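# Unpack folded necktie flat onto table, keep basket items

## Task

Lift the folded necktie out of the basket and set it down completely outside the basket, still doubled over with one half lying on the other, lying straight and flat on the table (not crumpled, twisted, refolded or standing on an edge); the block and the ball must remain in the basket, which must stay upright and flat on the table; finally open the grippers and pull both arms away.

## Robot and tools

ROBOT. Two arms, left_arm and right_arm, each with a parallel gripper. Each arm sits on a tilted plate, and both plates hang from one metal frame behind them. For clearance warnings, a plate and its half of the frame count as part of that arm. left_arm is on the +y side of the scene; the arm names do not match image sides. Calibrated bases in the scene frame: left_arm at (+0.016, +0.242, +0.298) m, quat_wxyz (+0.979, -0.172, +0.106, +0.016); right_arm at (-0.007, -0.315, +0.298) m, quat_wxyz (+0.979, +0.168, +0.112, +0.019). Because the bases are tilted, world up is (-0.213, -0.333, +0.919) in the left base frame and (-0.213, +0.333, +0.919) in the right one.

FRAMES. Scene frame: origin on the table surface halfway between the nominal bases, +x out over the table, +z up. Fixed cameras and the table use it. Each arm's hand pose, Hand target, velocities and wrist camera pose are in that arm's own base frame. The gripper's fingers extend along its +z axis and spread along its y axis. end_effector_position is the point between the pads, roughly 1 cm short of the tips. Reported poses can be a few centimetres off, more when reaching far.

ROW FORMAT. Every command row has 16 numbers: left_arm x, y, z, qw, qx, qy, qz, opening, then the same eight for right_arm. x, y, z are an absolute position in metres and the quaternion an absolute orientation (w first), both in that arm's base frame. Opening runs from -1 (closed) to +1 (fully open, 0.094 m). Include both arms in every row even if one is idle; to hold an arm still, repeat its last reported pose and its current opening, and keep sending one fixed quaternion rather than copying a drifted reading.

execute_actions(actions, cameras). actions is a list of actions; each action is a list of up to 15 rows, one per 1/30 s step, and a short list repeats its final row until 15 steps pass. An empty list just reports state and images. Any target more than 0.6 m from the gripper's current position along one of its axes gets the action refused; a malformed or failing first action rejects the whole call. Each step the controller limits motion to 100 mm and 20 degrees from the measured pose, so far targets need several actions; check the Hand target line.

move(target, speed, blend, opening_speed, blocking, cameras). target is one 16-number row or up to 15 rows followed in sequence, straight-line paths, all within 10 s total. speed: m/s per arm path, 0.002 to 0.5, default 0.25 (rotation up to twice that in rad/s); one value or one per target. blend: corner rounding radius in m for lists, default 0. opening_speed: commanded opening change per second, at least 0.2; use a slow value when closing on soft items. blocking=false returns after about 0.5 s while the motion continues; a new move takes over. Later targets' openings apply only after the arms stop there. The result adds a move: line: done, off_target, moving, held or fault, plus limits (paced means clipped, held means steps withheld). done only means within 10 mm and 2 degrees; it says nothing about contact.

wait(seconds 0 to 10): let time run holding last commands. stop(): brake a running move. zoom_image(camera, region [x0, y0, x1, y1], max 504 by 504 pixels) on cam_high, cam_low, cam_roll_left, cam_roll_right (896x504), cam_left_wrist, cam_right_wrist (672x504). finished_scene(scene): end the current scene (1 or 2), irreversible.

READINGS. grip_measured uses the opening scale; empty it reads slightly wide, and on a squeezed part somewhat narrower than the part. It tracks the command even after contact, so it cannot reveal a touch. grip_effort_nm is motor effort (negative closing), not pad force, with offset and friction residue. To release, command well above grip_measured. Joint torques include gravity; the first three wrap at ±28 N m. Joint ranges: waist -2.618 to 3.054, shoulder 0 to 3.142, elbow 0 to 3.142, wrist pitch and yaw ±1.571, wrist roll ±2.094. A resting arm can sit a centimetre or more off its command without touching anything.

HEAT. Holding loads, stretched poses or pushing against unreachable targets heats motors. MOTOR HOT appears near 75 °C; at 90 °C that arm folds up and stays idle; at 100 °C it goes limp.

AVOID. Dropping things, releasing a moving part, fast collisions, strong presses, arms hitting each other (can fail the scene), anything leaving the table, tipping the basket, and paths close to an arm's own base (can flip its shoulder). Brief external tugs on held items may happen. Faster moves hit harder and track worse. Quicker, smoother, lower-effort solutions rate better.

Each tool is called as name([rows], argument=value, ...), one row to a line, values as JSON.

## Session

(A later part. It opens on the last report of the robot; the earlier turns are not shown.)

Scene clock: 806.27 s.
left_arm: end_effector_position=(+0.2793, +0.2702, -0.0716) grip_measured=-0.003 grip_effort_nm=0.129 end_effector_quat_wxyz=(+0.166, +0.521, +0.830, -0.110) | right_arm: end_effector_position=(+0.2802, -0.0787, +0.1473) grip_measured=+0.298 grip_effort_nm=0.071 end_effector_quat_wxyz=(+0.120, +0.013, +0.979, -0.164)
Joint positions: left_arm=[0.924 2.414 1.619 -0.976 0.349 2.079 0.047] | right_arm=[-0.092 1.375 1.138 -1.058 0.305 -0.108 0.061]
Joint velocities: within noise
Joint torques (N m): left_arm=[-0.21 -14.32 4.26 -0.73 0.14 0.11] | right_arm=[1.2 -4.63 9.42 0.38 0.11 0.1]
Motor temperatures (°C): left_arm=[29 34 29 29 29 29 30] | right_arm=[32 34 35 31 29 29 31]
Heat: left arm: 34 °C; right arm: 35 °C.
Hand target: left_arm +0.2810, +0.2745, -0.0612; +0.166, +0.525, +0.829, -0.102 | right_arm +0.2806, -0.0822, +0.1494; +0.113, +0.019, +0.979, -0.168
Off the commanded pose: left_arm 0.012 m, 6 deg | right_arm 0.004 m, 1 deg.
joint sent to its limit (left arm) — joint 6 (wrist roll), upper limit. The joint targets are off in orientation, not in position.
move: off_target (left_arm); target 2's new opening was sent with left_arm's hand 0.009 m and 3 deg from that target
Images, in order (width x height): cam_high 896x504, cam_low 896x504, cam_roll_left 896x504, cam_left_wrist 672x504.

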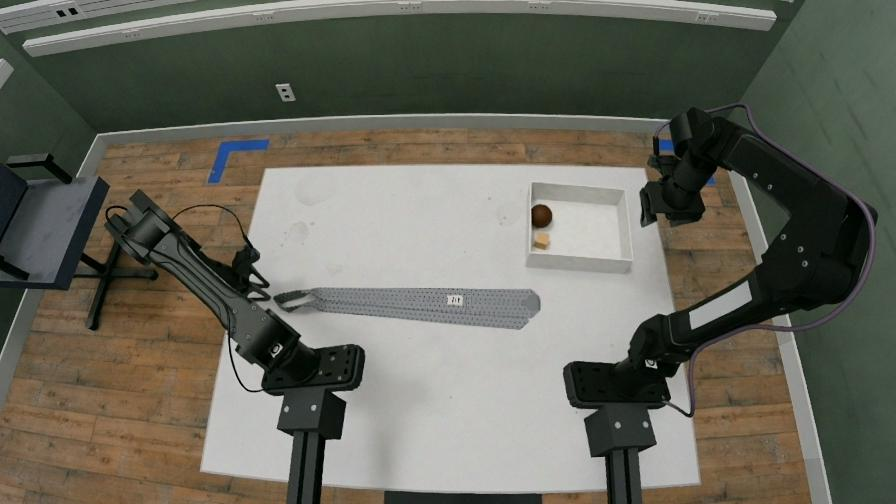

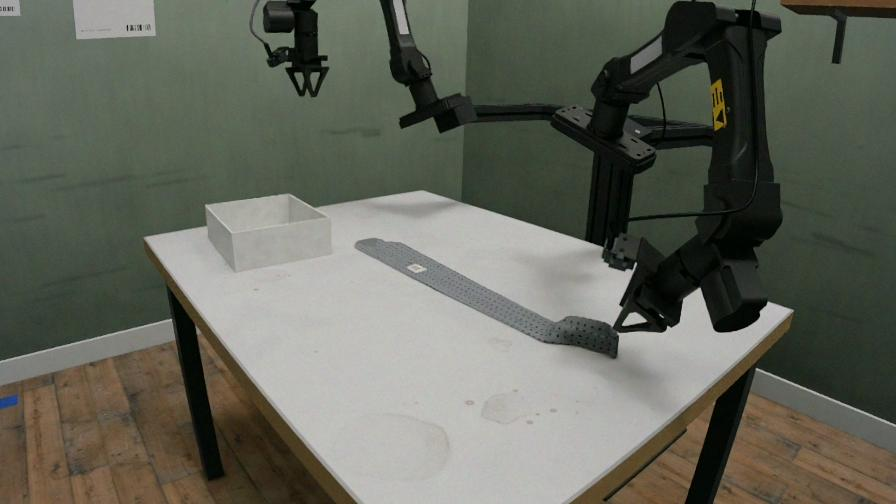

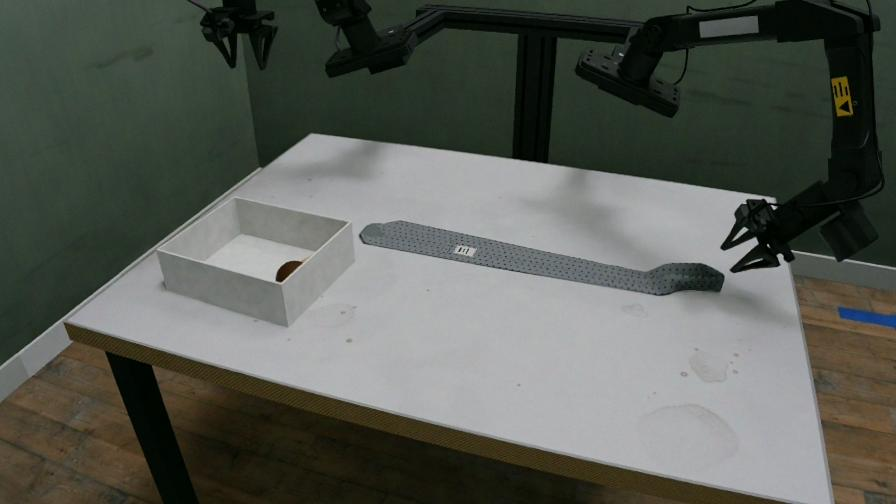

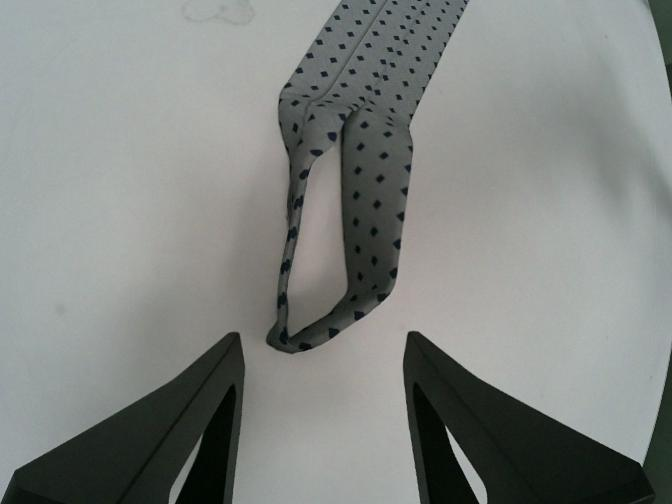

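move([
  [0.2608,0.275,0.02,0.166,0.525,0.829,-0.102,0.0,0.2806,-0.0822,0.1493,0.112,0.019,0.979,-0.168,0.3],
  [0.2389,0.1661,0.009,0.106,0.016,0.979,0.172,-1.0,0.2806,-0.0822,0.1493,0.112,0.019,0.979,-0.168,0.3],
], speed=0.2, blend=0.03, cameras=["cam_high","cam_low","cam_roll_left","cam_left_wrist"])

zoom_image(camera="cam_low", region=[450, 250, 700, 400])

zoom_image(camera="cam_high", region=[240, 240, 380, 350])

Scene clock: 840.57 s.
left_arm: end_effector_position=(+0.2372, +0.1671, +0.0067) grip_measured=-0.990 grip_effort_nm=-0.564 end_effector_quat_wxyz=(+0.097, +0.016, +0.981, +0.165) | right_arm: end_effector_position=(+0.2802, -0.0787, +0.1473) grip_measured=+0.298 grip_effort_nm=0.066 end_effector_quat_wxyz=(+0.120, +0.013, +0.979, -0.164)
Joint positions: left_arm=[0.494 1.494 0.648 -0.388 -0.19 0.559 0] | right_arm=[-0.092 1.375 1.138 -1.058 0.305 -0.108 0.061]
Joint velocities: within noise
Joint torques (N m): left_arm=[-1.72 -8.4 2.85 0.53 -0.08 -0.06] | right_arm=[1.18 -4.63 9.43 0.38 0.12 0.09]
Motor temperatures (°C): left_arm=[29 40 29 30 29 29 30] | right_arm=[32 34 35 30 29 29 30]
Heat: left arm: 40 °C; right arm: 35 °C.
Hand target: left_arm +0.2389, +0.1661, +0.0090; +0.106, +0.016, +0.979, +0.172 | right_arm +0.2806, -0.0822, +0.1494; +0.113, +0.019, +0.979, -0.168
Off the commanded pose: left_arm 0.003 m, 1 deg | right_arm 0.004 m, 1 deg.
move: done
Images, in order (width x height): cam_high 896x504, cam_low 896x504, cam_roll_left 896x504, cam_left_wrist 672x504.

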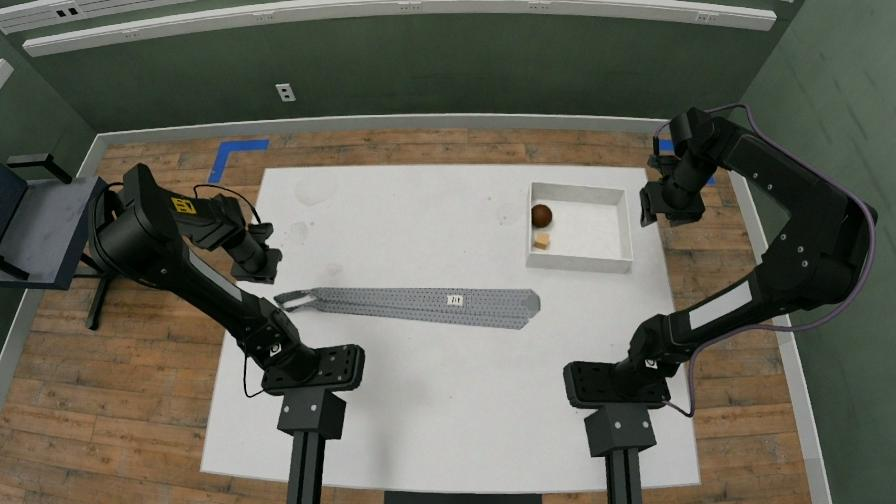

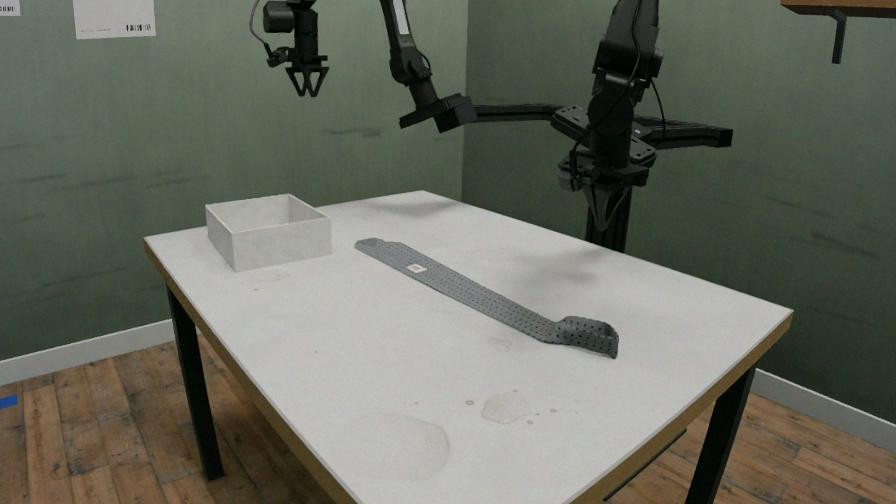

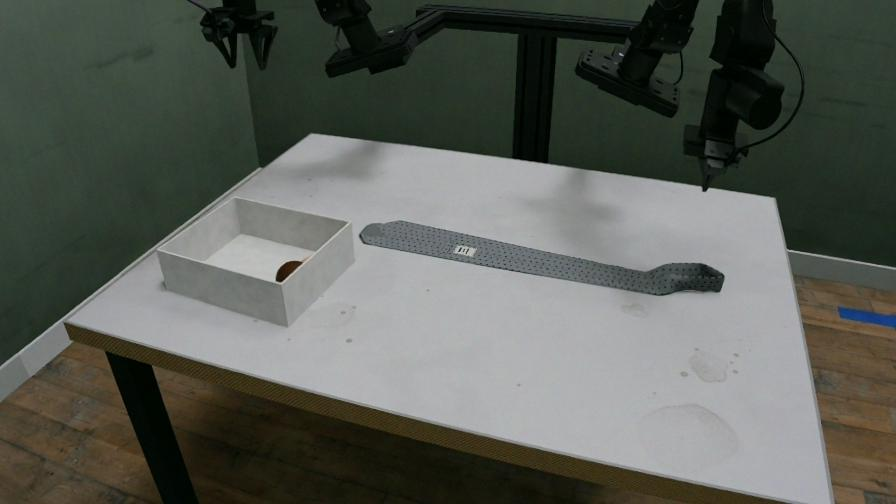

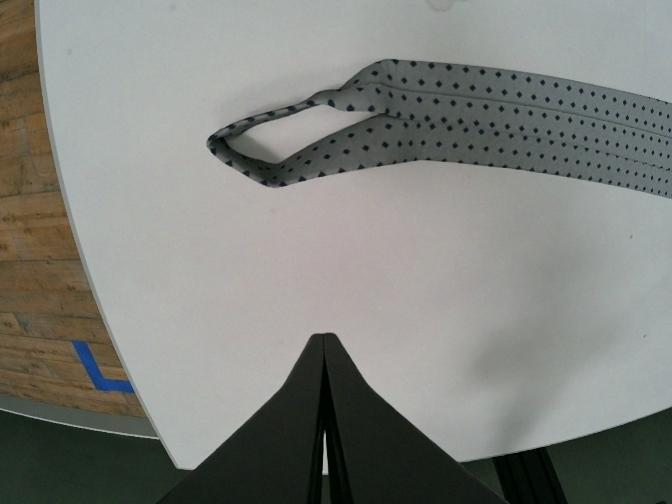

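Scaled by 2.016.

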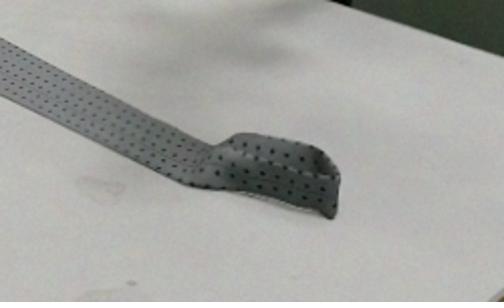

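Scaled by 3.600.

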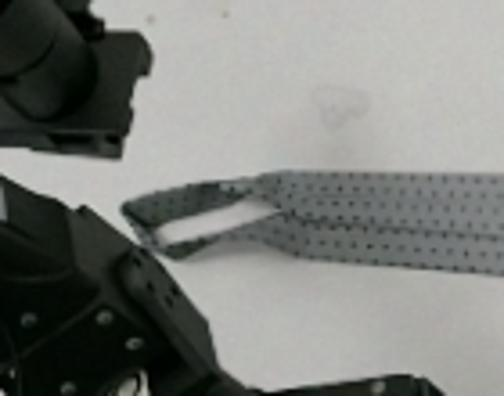

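move([
  [0.3632,0.2182,-0.0303,0.106,0.016,0.979,0.172,0.3,0.2806,-0.0822,0.1493,0.112,0.019,0.979,-0.168,0.3],
  [0.3796,0.2439,-0.101,0.106,0.016,0.979,0.172,0.3,0.2806,-0.0822,0.1493,0.112,0.019,0.979,-0.168,0.3],
  [0.3308,0.2472,-0.1111,0.106,0.016,0.979,0.172,0.3,0.2806,-0.0822,0.1493,0.112,0.019,0.979,-0.168,0.3],
  [0.3104,0.2553,-0.1336,0.106,0.016,0.979,0.172,0.3,0.2806,-0.0822,0.1493,0.112,0.019,0.979,-0.168,0.3],
  [0.2899,0.2232,-0.0455,0.106,0.016,0.979,0.172,0.3,0.2806,-0.0822,0.1493,0.112,0.019,0.979,-0.168,0.3],
], speed=[0.2,0.12,0.08,0.06,0.15], cameras=["cam_high","cam_low","cam_roll_left","cam_left_wrist"])

zoom_image(camera="cam_low", region=[450, 250, 700, 400])

Scene clock: 864.77 s.
left_arm: end_effector_position=(+0.2949, +0.2308, -0.0450) grip_measured=+0.297 grip_effort_nm=0.129 end_effector_quat_wxyz=(+0.113, +0.014, +0.977, +0.178) | right_arm: end_effector_position=(+0.2802, -0.0787, +0.1473) grip_measured=+0.298 grip_effort_nm=0.071 end_effector_quat_wxyz=(+0.120, +0.013, +0.979, -0.164)
Joint positions: left_arm=[0.583 1.909 0.844 -0.11 -0.164 0.645 0.061] | right_arm=[-0.092 1.375 1.138 -1.058 0.305 -0.108 0.061]
Joint velocities: within noise
Joint torques (N m): left_arm=[-1.94 -10.71 1.63 0.25 -0.03 -0.04] | right_arm=[1.2 -4.63 9.43 0.38 0.12 0.09]
Motor temperatures (°C): left_arm=[29 37 29 29 29 29 30] | right_arm=[32 34 35 30 29 29 30]
Heat: left arm: 37 °C; right arm: 35 °C.
Hand target: left_arm +0.2899, +0.2234, -0.0457; +0.106, +0.016, +0.979, +0.172 | right_arm +0.2806, -0.0822, +0.1494; +0.113, +0.019, +0.979, -0.168
Off the commanded pose: left_arm 0.009 m, 1 deg | right_arm 0.004 m, 1 deg.
move: done
Images, in order (width x height): cam_high 896x504, cam_low 896x504, cam_roll_left 896x504, cam_left_wrist 672x504.

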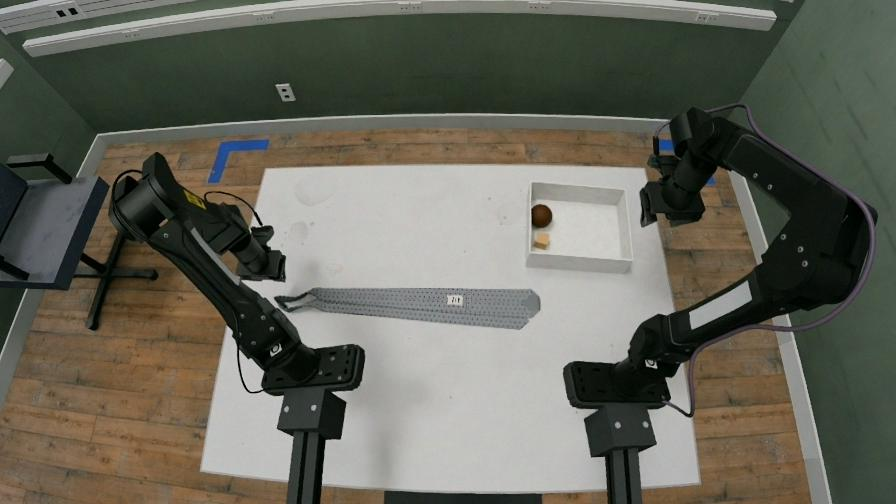

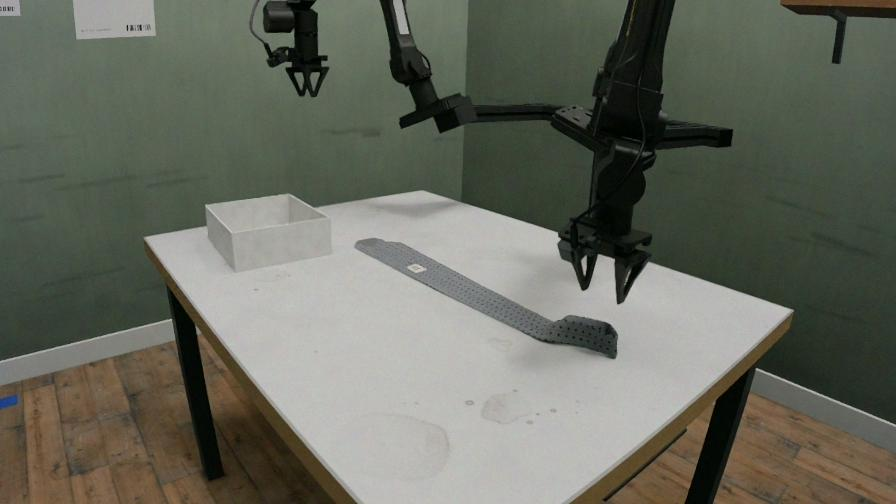

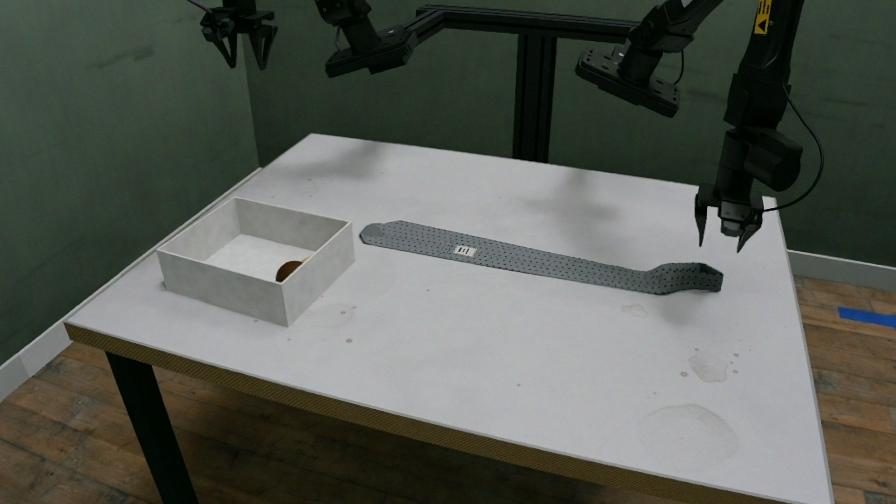

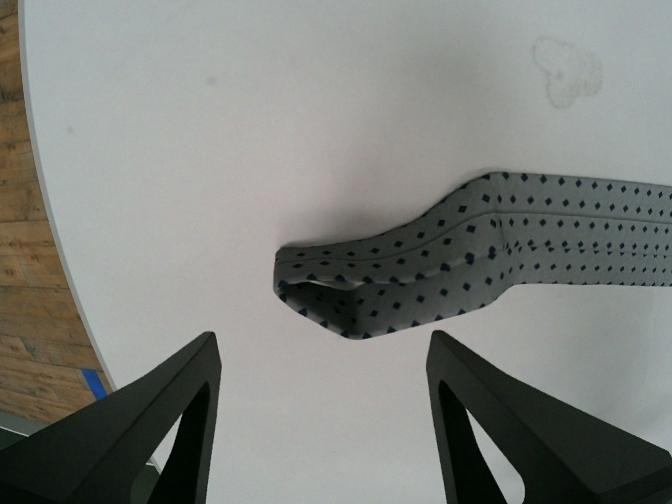

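Scaled by 2.016.

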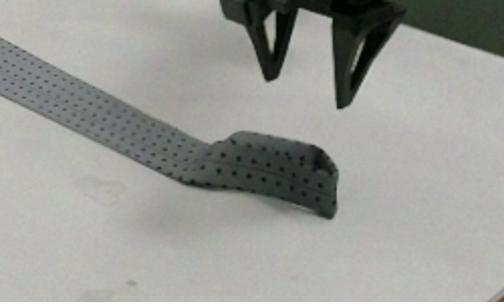

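move([
  [0.2748,0.2172,-0.0729,0.106,0.016,0.979,0.172,0.3,0.2806,-0.0822,0.1493,0.112,0.019,0.979,-0.168,0.3],
  [0.2914,0.2432,-0.1446,0.106,0.016,0.979,0.172,0.3,0.2806,-0.0822,0.1493,0.112,0.019,0.979,-0.168,0.3],
  [0.2767,0.2442,-0.1477,0.106,0.016,0.979,0.172,0.3,0.2806,-0.0822,0.1493,0.112,0.019,0.979,-0.168,0.3],
  [0.2748,0.2172,-0.0729,0.106,0.016,0.979,0.172,0.3,0.2806,-0.0822,0.1493,0.112,0.019,0.979,-0.168,0.3],
  [0.2489,0.1761,0.009,0.106,0.016,0.979,0.172,0.3,0.2806,-0.0822,0.1493,0.112,0.019,0.979,-0.168,0.3],
], speed=[0.15,0.06,0.06,0.1,0.15], cameras=["cam_high","cam_low","cam_roll_left","cam_left_wrist"])

zoom_image(camera="cam_low", region=[450, 250, 700, 400])

Scene clock: 885.60 s.
left_arm: end_effector_position=(+0.2537, +0.1809, +0.0088) grip_measured=+0.297 grip_effort_nm=0.129 end_effector_quat_wxyz=(+0.113, +0.015, +0.978, +0.174) | right_arm: end_effector_position=(+0.2802, -0.0787, +0.1473) grip_measured=+0.298 grip_effort_nm=0.071 end_effector_quat_wxyz=(+0.120, +0.013, +0.979, -0.164)
Joint positions: left_arm=[0.512 1.546 0.692 -0.34 -0.184 0.577 0.061] | right_arm=[-0.092 1.375 1.138 -1.058 0.305 -0.108 0.061]
Joint velocities: within noise
Joint torques (N m): left_arm=[-1.78 -8.75 3.32 0.23 -0.09 -0.09] | right_arm=[1.2 -4.63 9.42 0.38 0.11 0.09]
Motor temperatures (°C): left_arm=[29 37 28 29 29 29 30] | right_arm=[32 34 35 30 29 29 30]
Heat: left arm: 37 °C; right arm: 35 °C.
Hand target: left_arm +0.2490, +0.1763, +0.0089; +0.106, +0.016, +0.979, +0.172 | right_arm +0.2806, -0.0822, +0.1494; +0.113, +0.019, +0.979, -0.168
Off the commanded pose: left_arm 0.007 m, 1 deg | right_arm 0.004 m, 1 deg.
move: done
Images, in order (width x height): cam_high 896x504, cam_low 896x504, cam_roll_left 896x504, cam_left_wrist 672x504.

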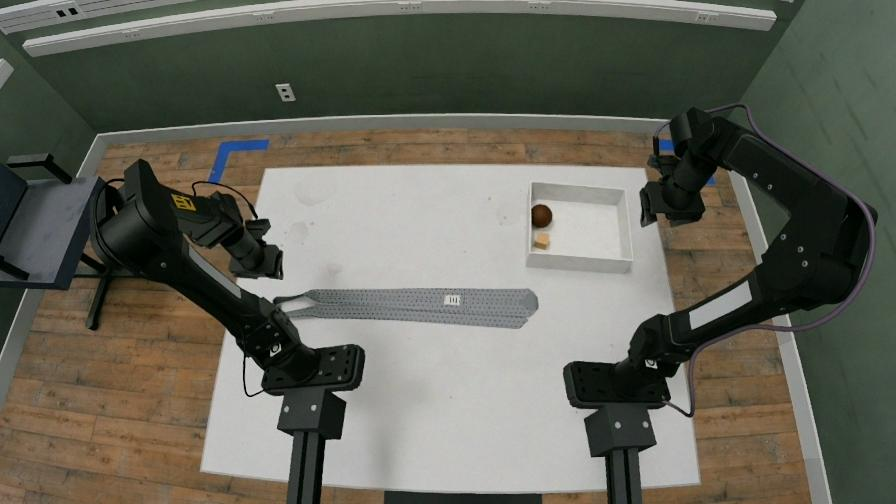

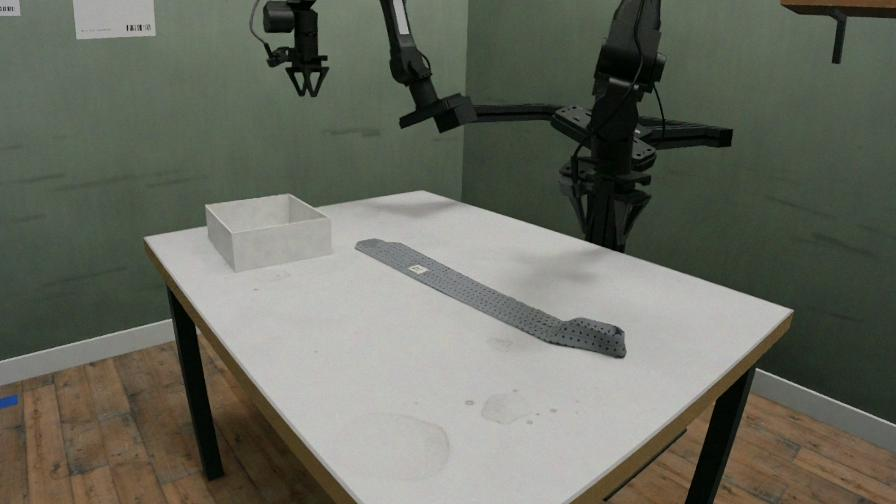

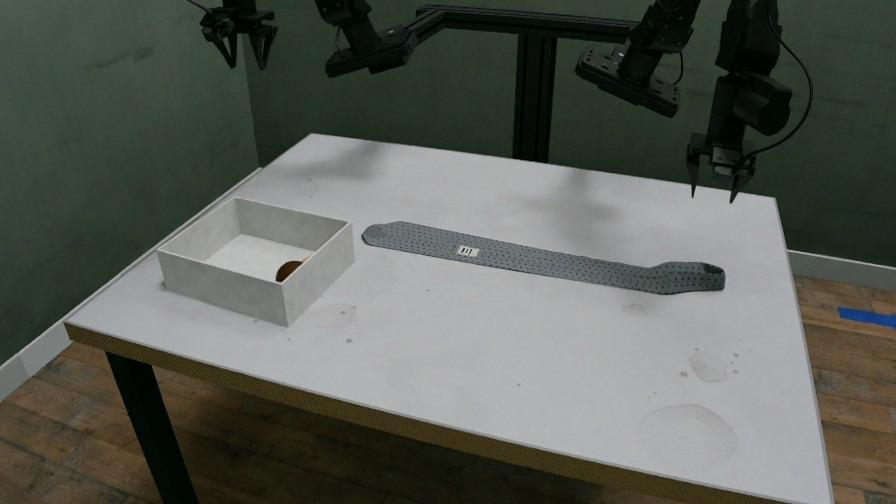

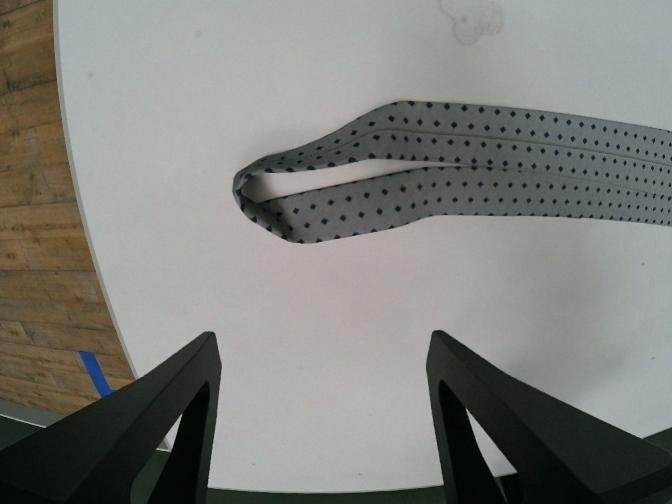

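Scaled by 2.016.

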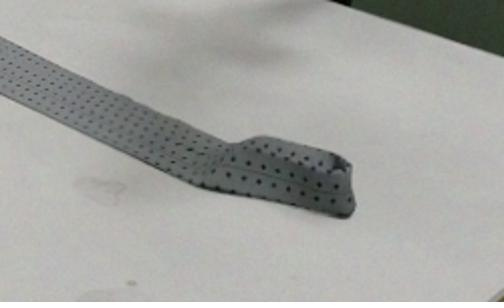

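move([
  [0.2845,0.2353,-0.0641,0.1966,-0.6809,0.7036,0.0467,1.0,0.2806,-0.0822,0.1493,0.112,0.019,0.979,-0.168,0.3],
], speed=0.15, cameras=["cam_high","cam_low","cam_roll_left","cam_left_wrist"])

Scene clock: 913.33 s.
left_arm: end_effector_position=(+0.2802, +0.2310, -0.0616) grip_measured=+0.997 grip_effort_nm=0.129 end_effector_quat_wxyz=(-0.192, +0.677, -0.709, -0.050) | right_arm: end_effector_position=(+0.2802, -0.0787, +0.1473) grip_measured=+0.298 grip_effort_nm=0.076 end_effector_quat_wxyz=(+0.120, +0.013, +0.979, -0.164)
Joint positions: left_arm=[0.611 1.94 0.805 -0.065 -0.155 -0.885 0.094] | right_arm=[-0.092 1.375 1.138 -1.058 0.305 -0.108 0.061]
Joint velocities: within noise
Joint torques (N m): left_arm=[-0.76 -7.47 3.55 0.54 0.04 -0.07] | right_arm=[1.18 -4.64 9.42 0.37 0.12 0.09]
Motor temperatures (°C): left_arm=[29 34 29 29 29 29 30] | right_arm=[32 33 35 30 29 29 30]
Heat: left arm: 34 °C; right arm: 35 °C.
Hand target: left_arm +0.2843, +0.2351, -0.0641; -0.196, +0.681, -0.704, -0.047 | right_arm +0.2806, -0.0822, +0.1494; +0.113, +0.019, +0.979, -0.168
Off the commanded pose: left_arm 0.007 m, 1 deg | right_arm 0.004 m, 1 deg.
move: done
Images, in order (width x height): cam_high 896x504, cam_low 896x504, cam_roll_left 896x504, cam_left_wrist 672x504.

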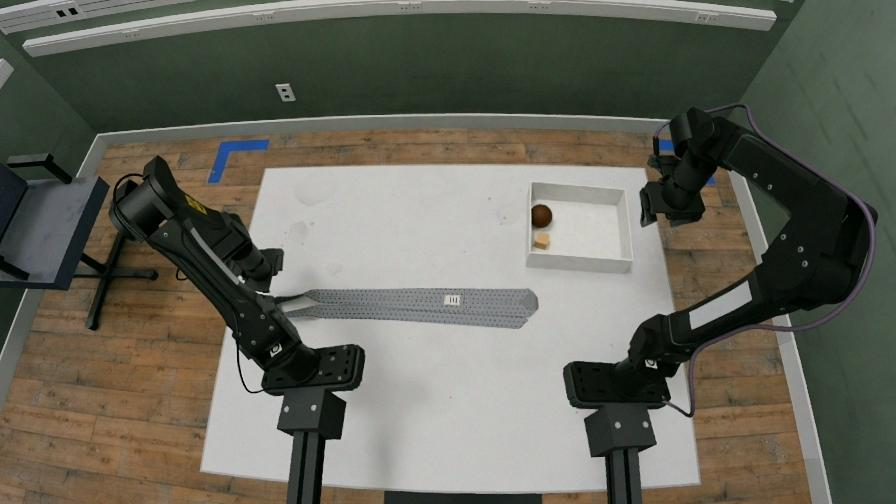

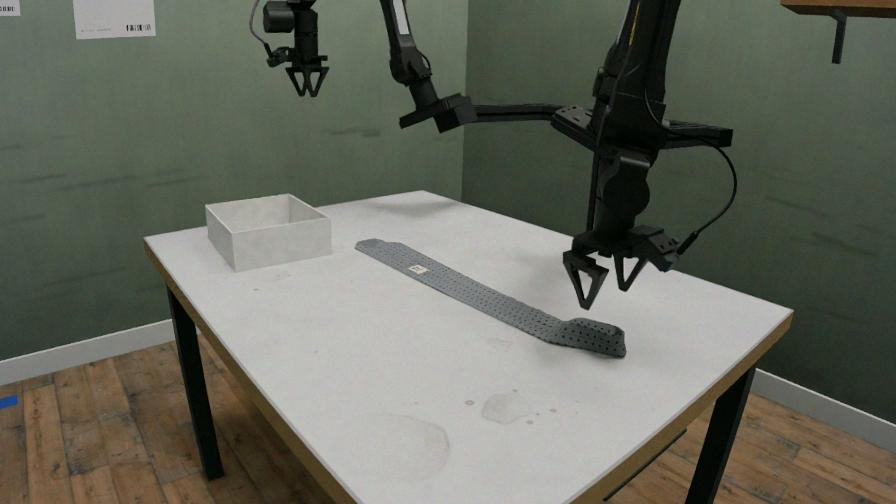

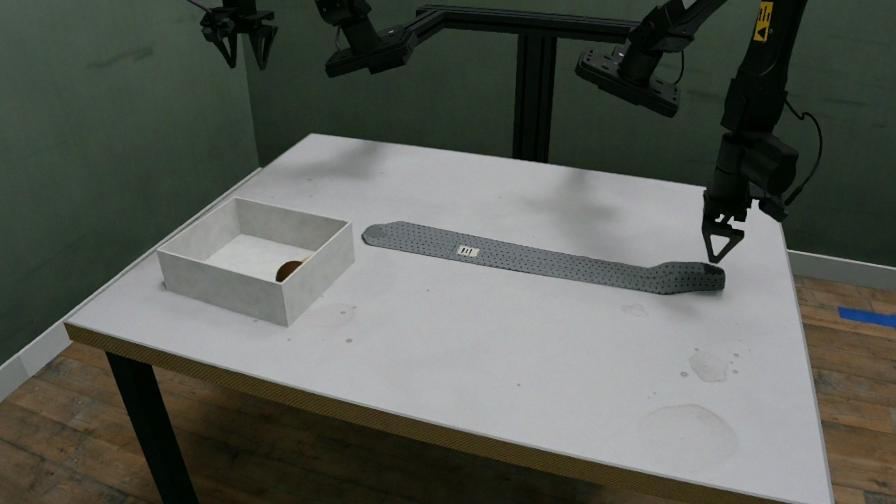

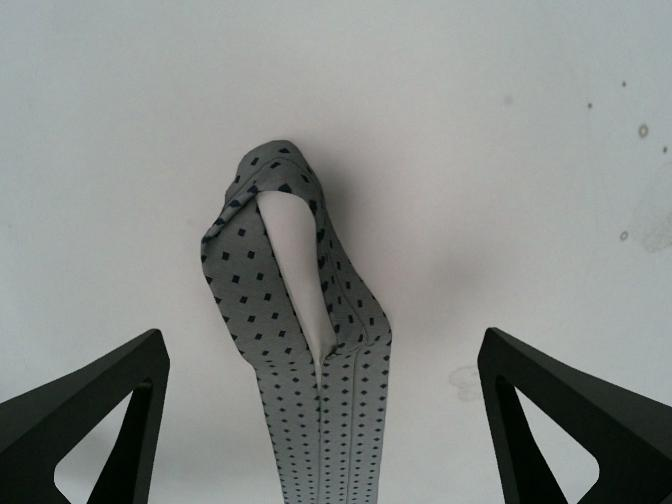

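move([
  [0.2767,0.2625,-0.1159,0.1966,-0.6809,0.7036,0.0467,1.0,0.2806,-0.0822,0.1493,0.112,0.019,0.979,-0.168,0.3],
], speed=0.1, cameras=["cam_high","cam_low","cam_roll_left","cam_left_wrist"])

zoom_image(camera="cam_low", region=[500, 200, 700, 400])

zoom_image(camera="cam_roll_left", region=[640, 180, 800, 320])

Scene clock: 928.73 s.
left_arm: end_effector_position=(+0.2732, +0.2591, -0.1125) grip_measured=+0.997 grip_effort_nm=0.129 end_effector_quat_wxyz=(-0.193, +0.683, -0.703, -0.049) | right_arm: end_effector_position=(+0.2802, -0.0787, +0.1473) grip_measured=+0.298 grip_effort_nm=0.071 end_effector_quat_wxyz=(+0.120, +0.013, +0.979, -0.164)
Joint positions: left_arm=[0.698 2.152 0.832 0.13 -0.123 -0.821 0.094] | right_arm=[-0.092 1.375 1.138 -1.058 0.305 -0.108 0.061]
Joint velocities: within noise
Joint torques (N m): left_arm=[-0.64 -7.84 2.24 0.51 0.04 0.07] | right_arm=[1.18 -4.62 9.42 0.38 0.12 0.1]
Motor temperatures (°C): left_arm=[29 34 29 29 29 29 29] | right_arm=[32 33 35 30 29 29 30]
Heat: left arm: 34 °C; right arm: 35 °C.
Hand target: left_arm +0.2765, +0.2624, -0.1158; -0.197, +0.681, -0.704, -0.047 | right_arm +0.2806, -0.0822, +0.1494; +0.113, +0.019, +0.979, -0.168
Off the commanded pose: left_arm 0.006 m, 1 deg | right_arm 0.004 m, 1 deg.
move: done
Images, in order (width x height): cam_high 896x504, cam_low 896x504, cam_roll_left 896x504, cam_left_wrist 672x504.

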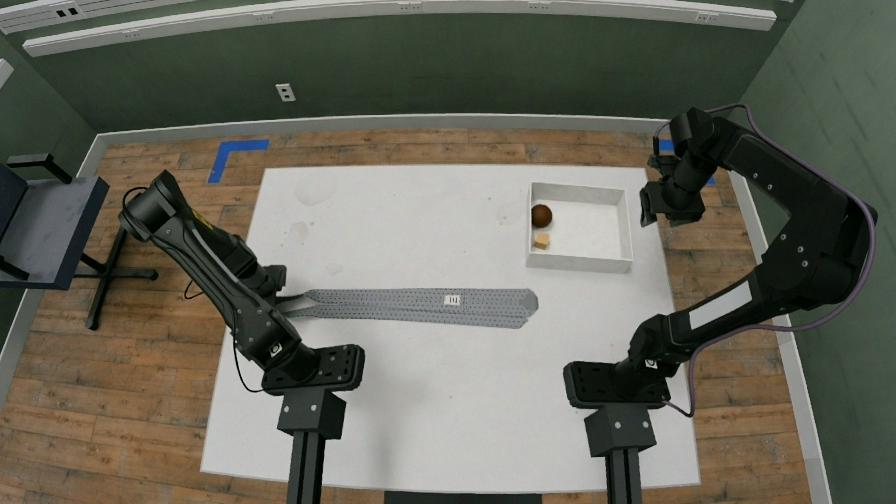

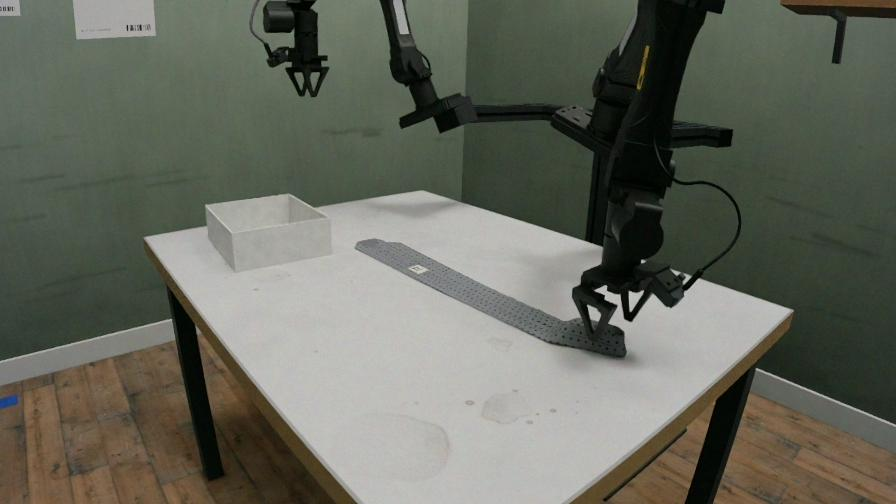

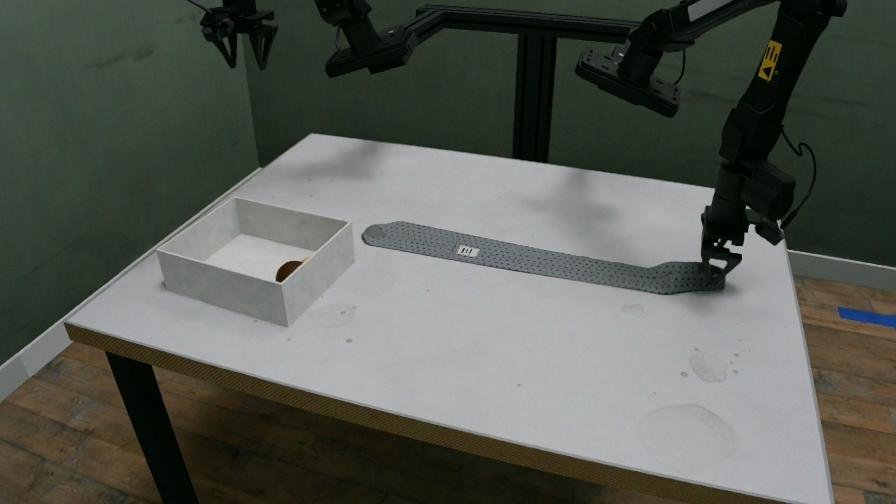

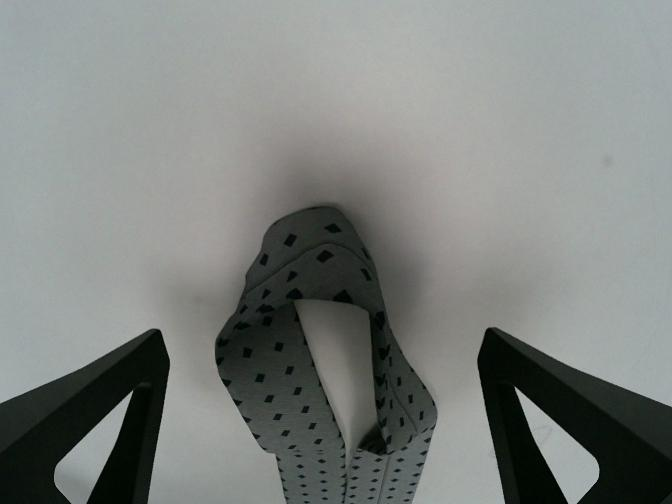

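Scaled by 2.520.

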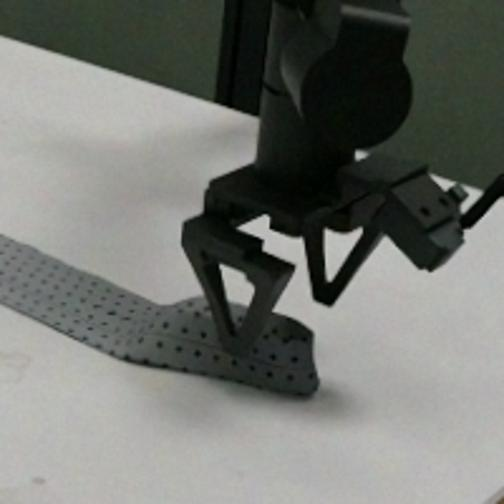

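Scaled by 3.150.

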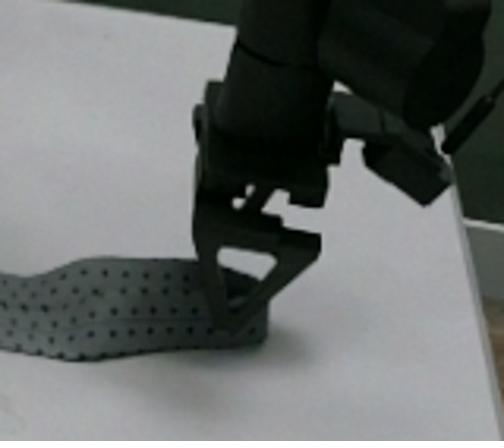

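move([
  [0.2777,0.2793,-0.1389,0.1966,-0.6809,0.7036,0.0467,1.0,0.2806,-0.0822,0.1493,0.112,0.019,0.979,-0.168,0.3],
  [0.2777,0.2793,-0.1389,0.1966,-0.6809,0.7036,0.0467,-1.0,0.2806,-0.0822,0.1493,0.112,0.019,0.979,-0.168,0.3],
], speed=0.06, opening_speed=0.8, cameras=["cam_high","cam_low","cam_roll_left","cam_left_wrist"])

zoom_image(camera="cam_low", region=[500, 200, 700, 400])

Scene clock: 943.87 s.
left_arm: end_effector_position=(+0.2774, +0.2770, -0.1338) grip_measured=-0.906 grip_effort_nm=-1.043 end_effector_quat_wxyz=(-0.196, +0.682, -0.703, -0.046) | right_arm: end_effector_position=(+0.2802, -0.0787, +0.1473) grip_measured=+0.298 grip_effort_nm=0.071 end_effector_quat_wxyz=(+0.120, +0.013, +0.979, -0.164)
Joint positions: left_arm=[0.734 2.26 0.897 0.185 -0.105 -0.785 0.004] | right_arm=[-0.092 1.375 1.138 -1.058 0.305 -0.108 0.061]
Joint velocities: within noise
Joint torques (N m): left_arm=[-0.59 -8.05 1.63 0.55 0 0.08] | right_arm=[1.18 -4.63 9.43 0.38 0.12 0.1]
Motor temperatures (°C): left_arm=[29 34 28 29 29 29 29] | right_arm=[32 33 35 30 29 29 30]
Heat: left arm: 34 °C; right arm: 35 °C.
Hand target: left_arm +0.2777, +0.2792, -0.1387; -0.197, +0.681, -0.704, -0.047 | right_arm +0.2806, -0.0822, +0.1494; +0.113, +0.019, +0.979, -0.168
Off the commanded pose: left_arm 0.006 m, 0 deg | right_arm 0.004 m, 1 deg.
move: done
Images, in order (width x height): cam_high 896x504, cam_low 896x504, cam_roll_left 896x504, cam_left_wrist 672x504.

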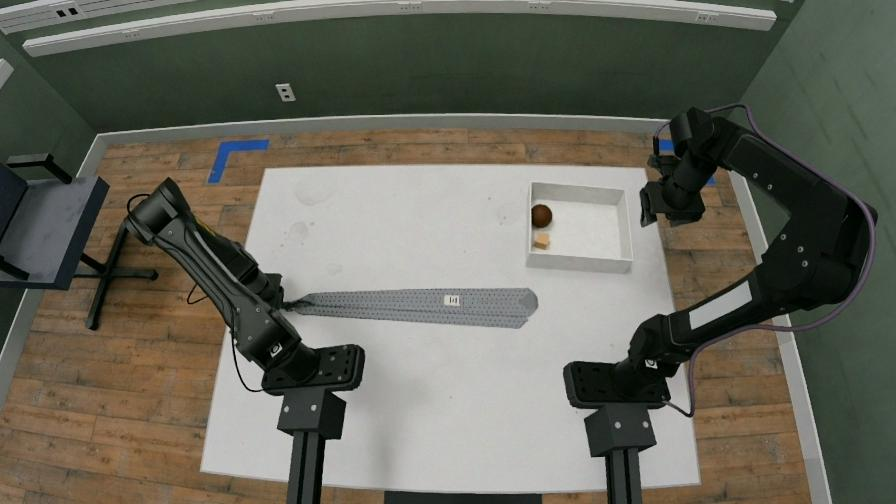

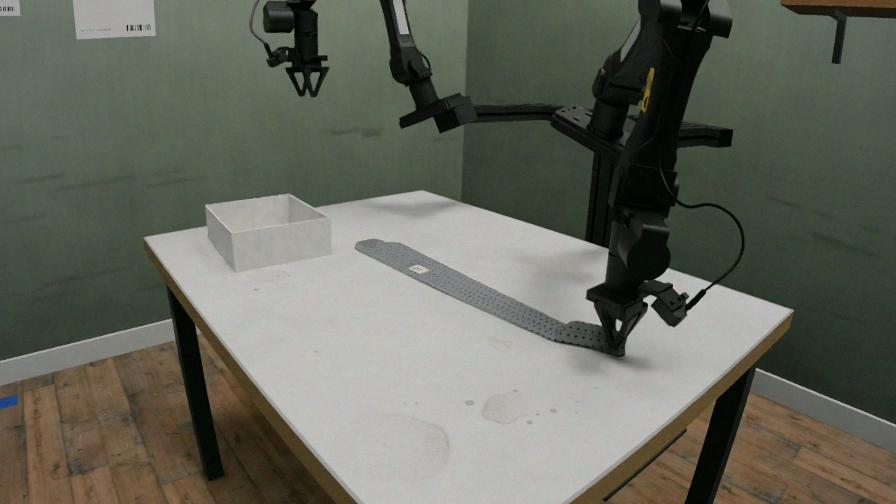

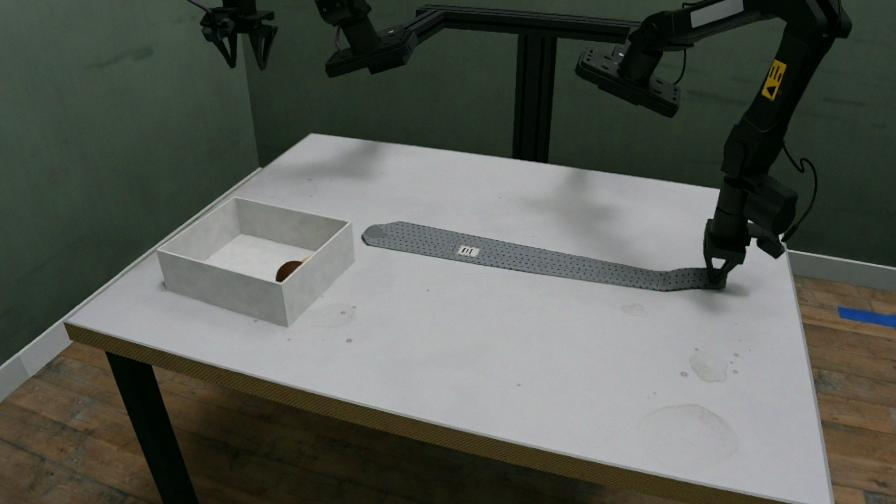

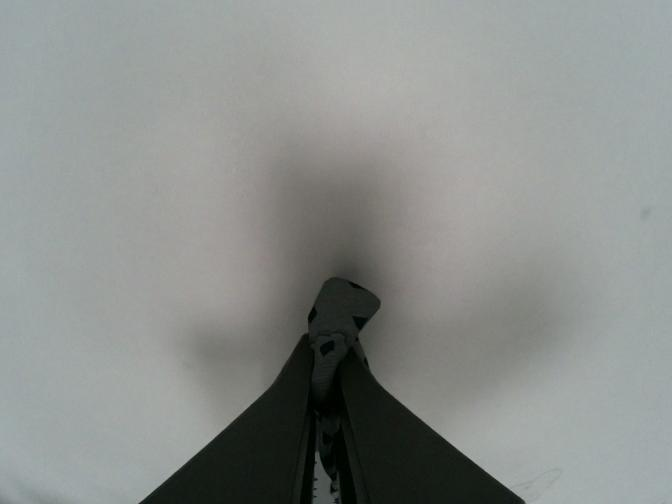

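Scaled by 2.520.

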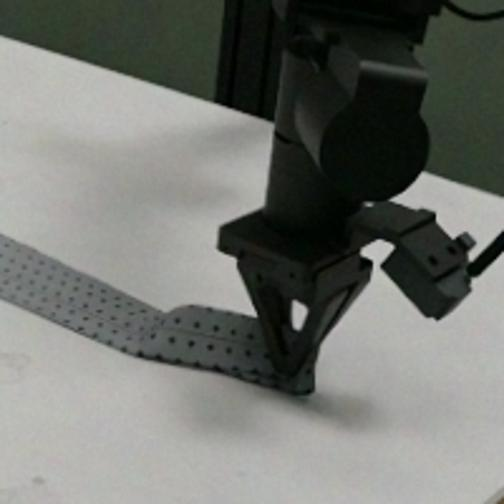

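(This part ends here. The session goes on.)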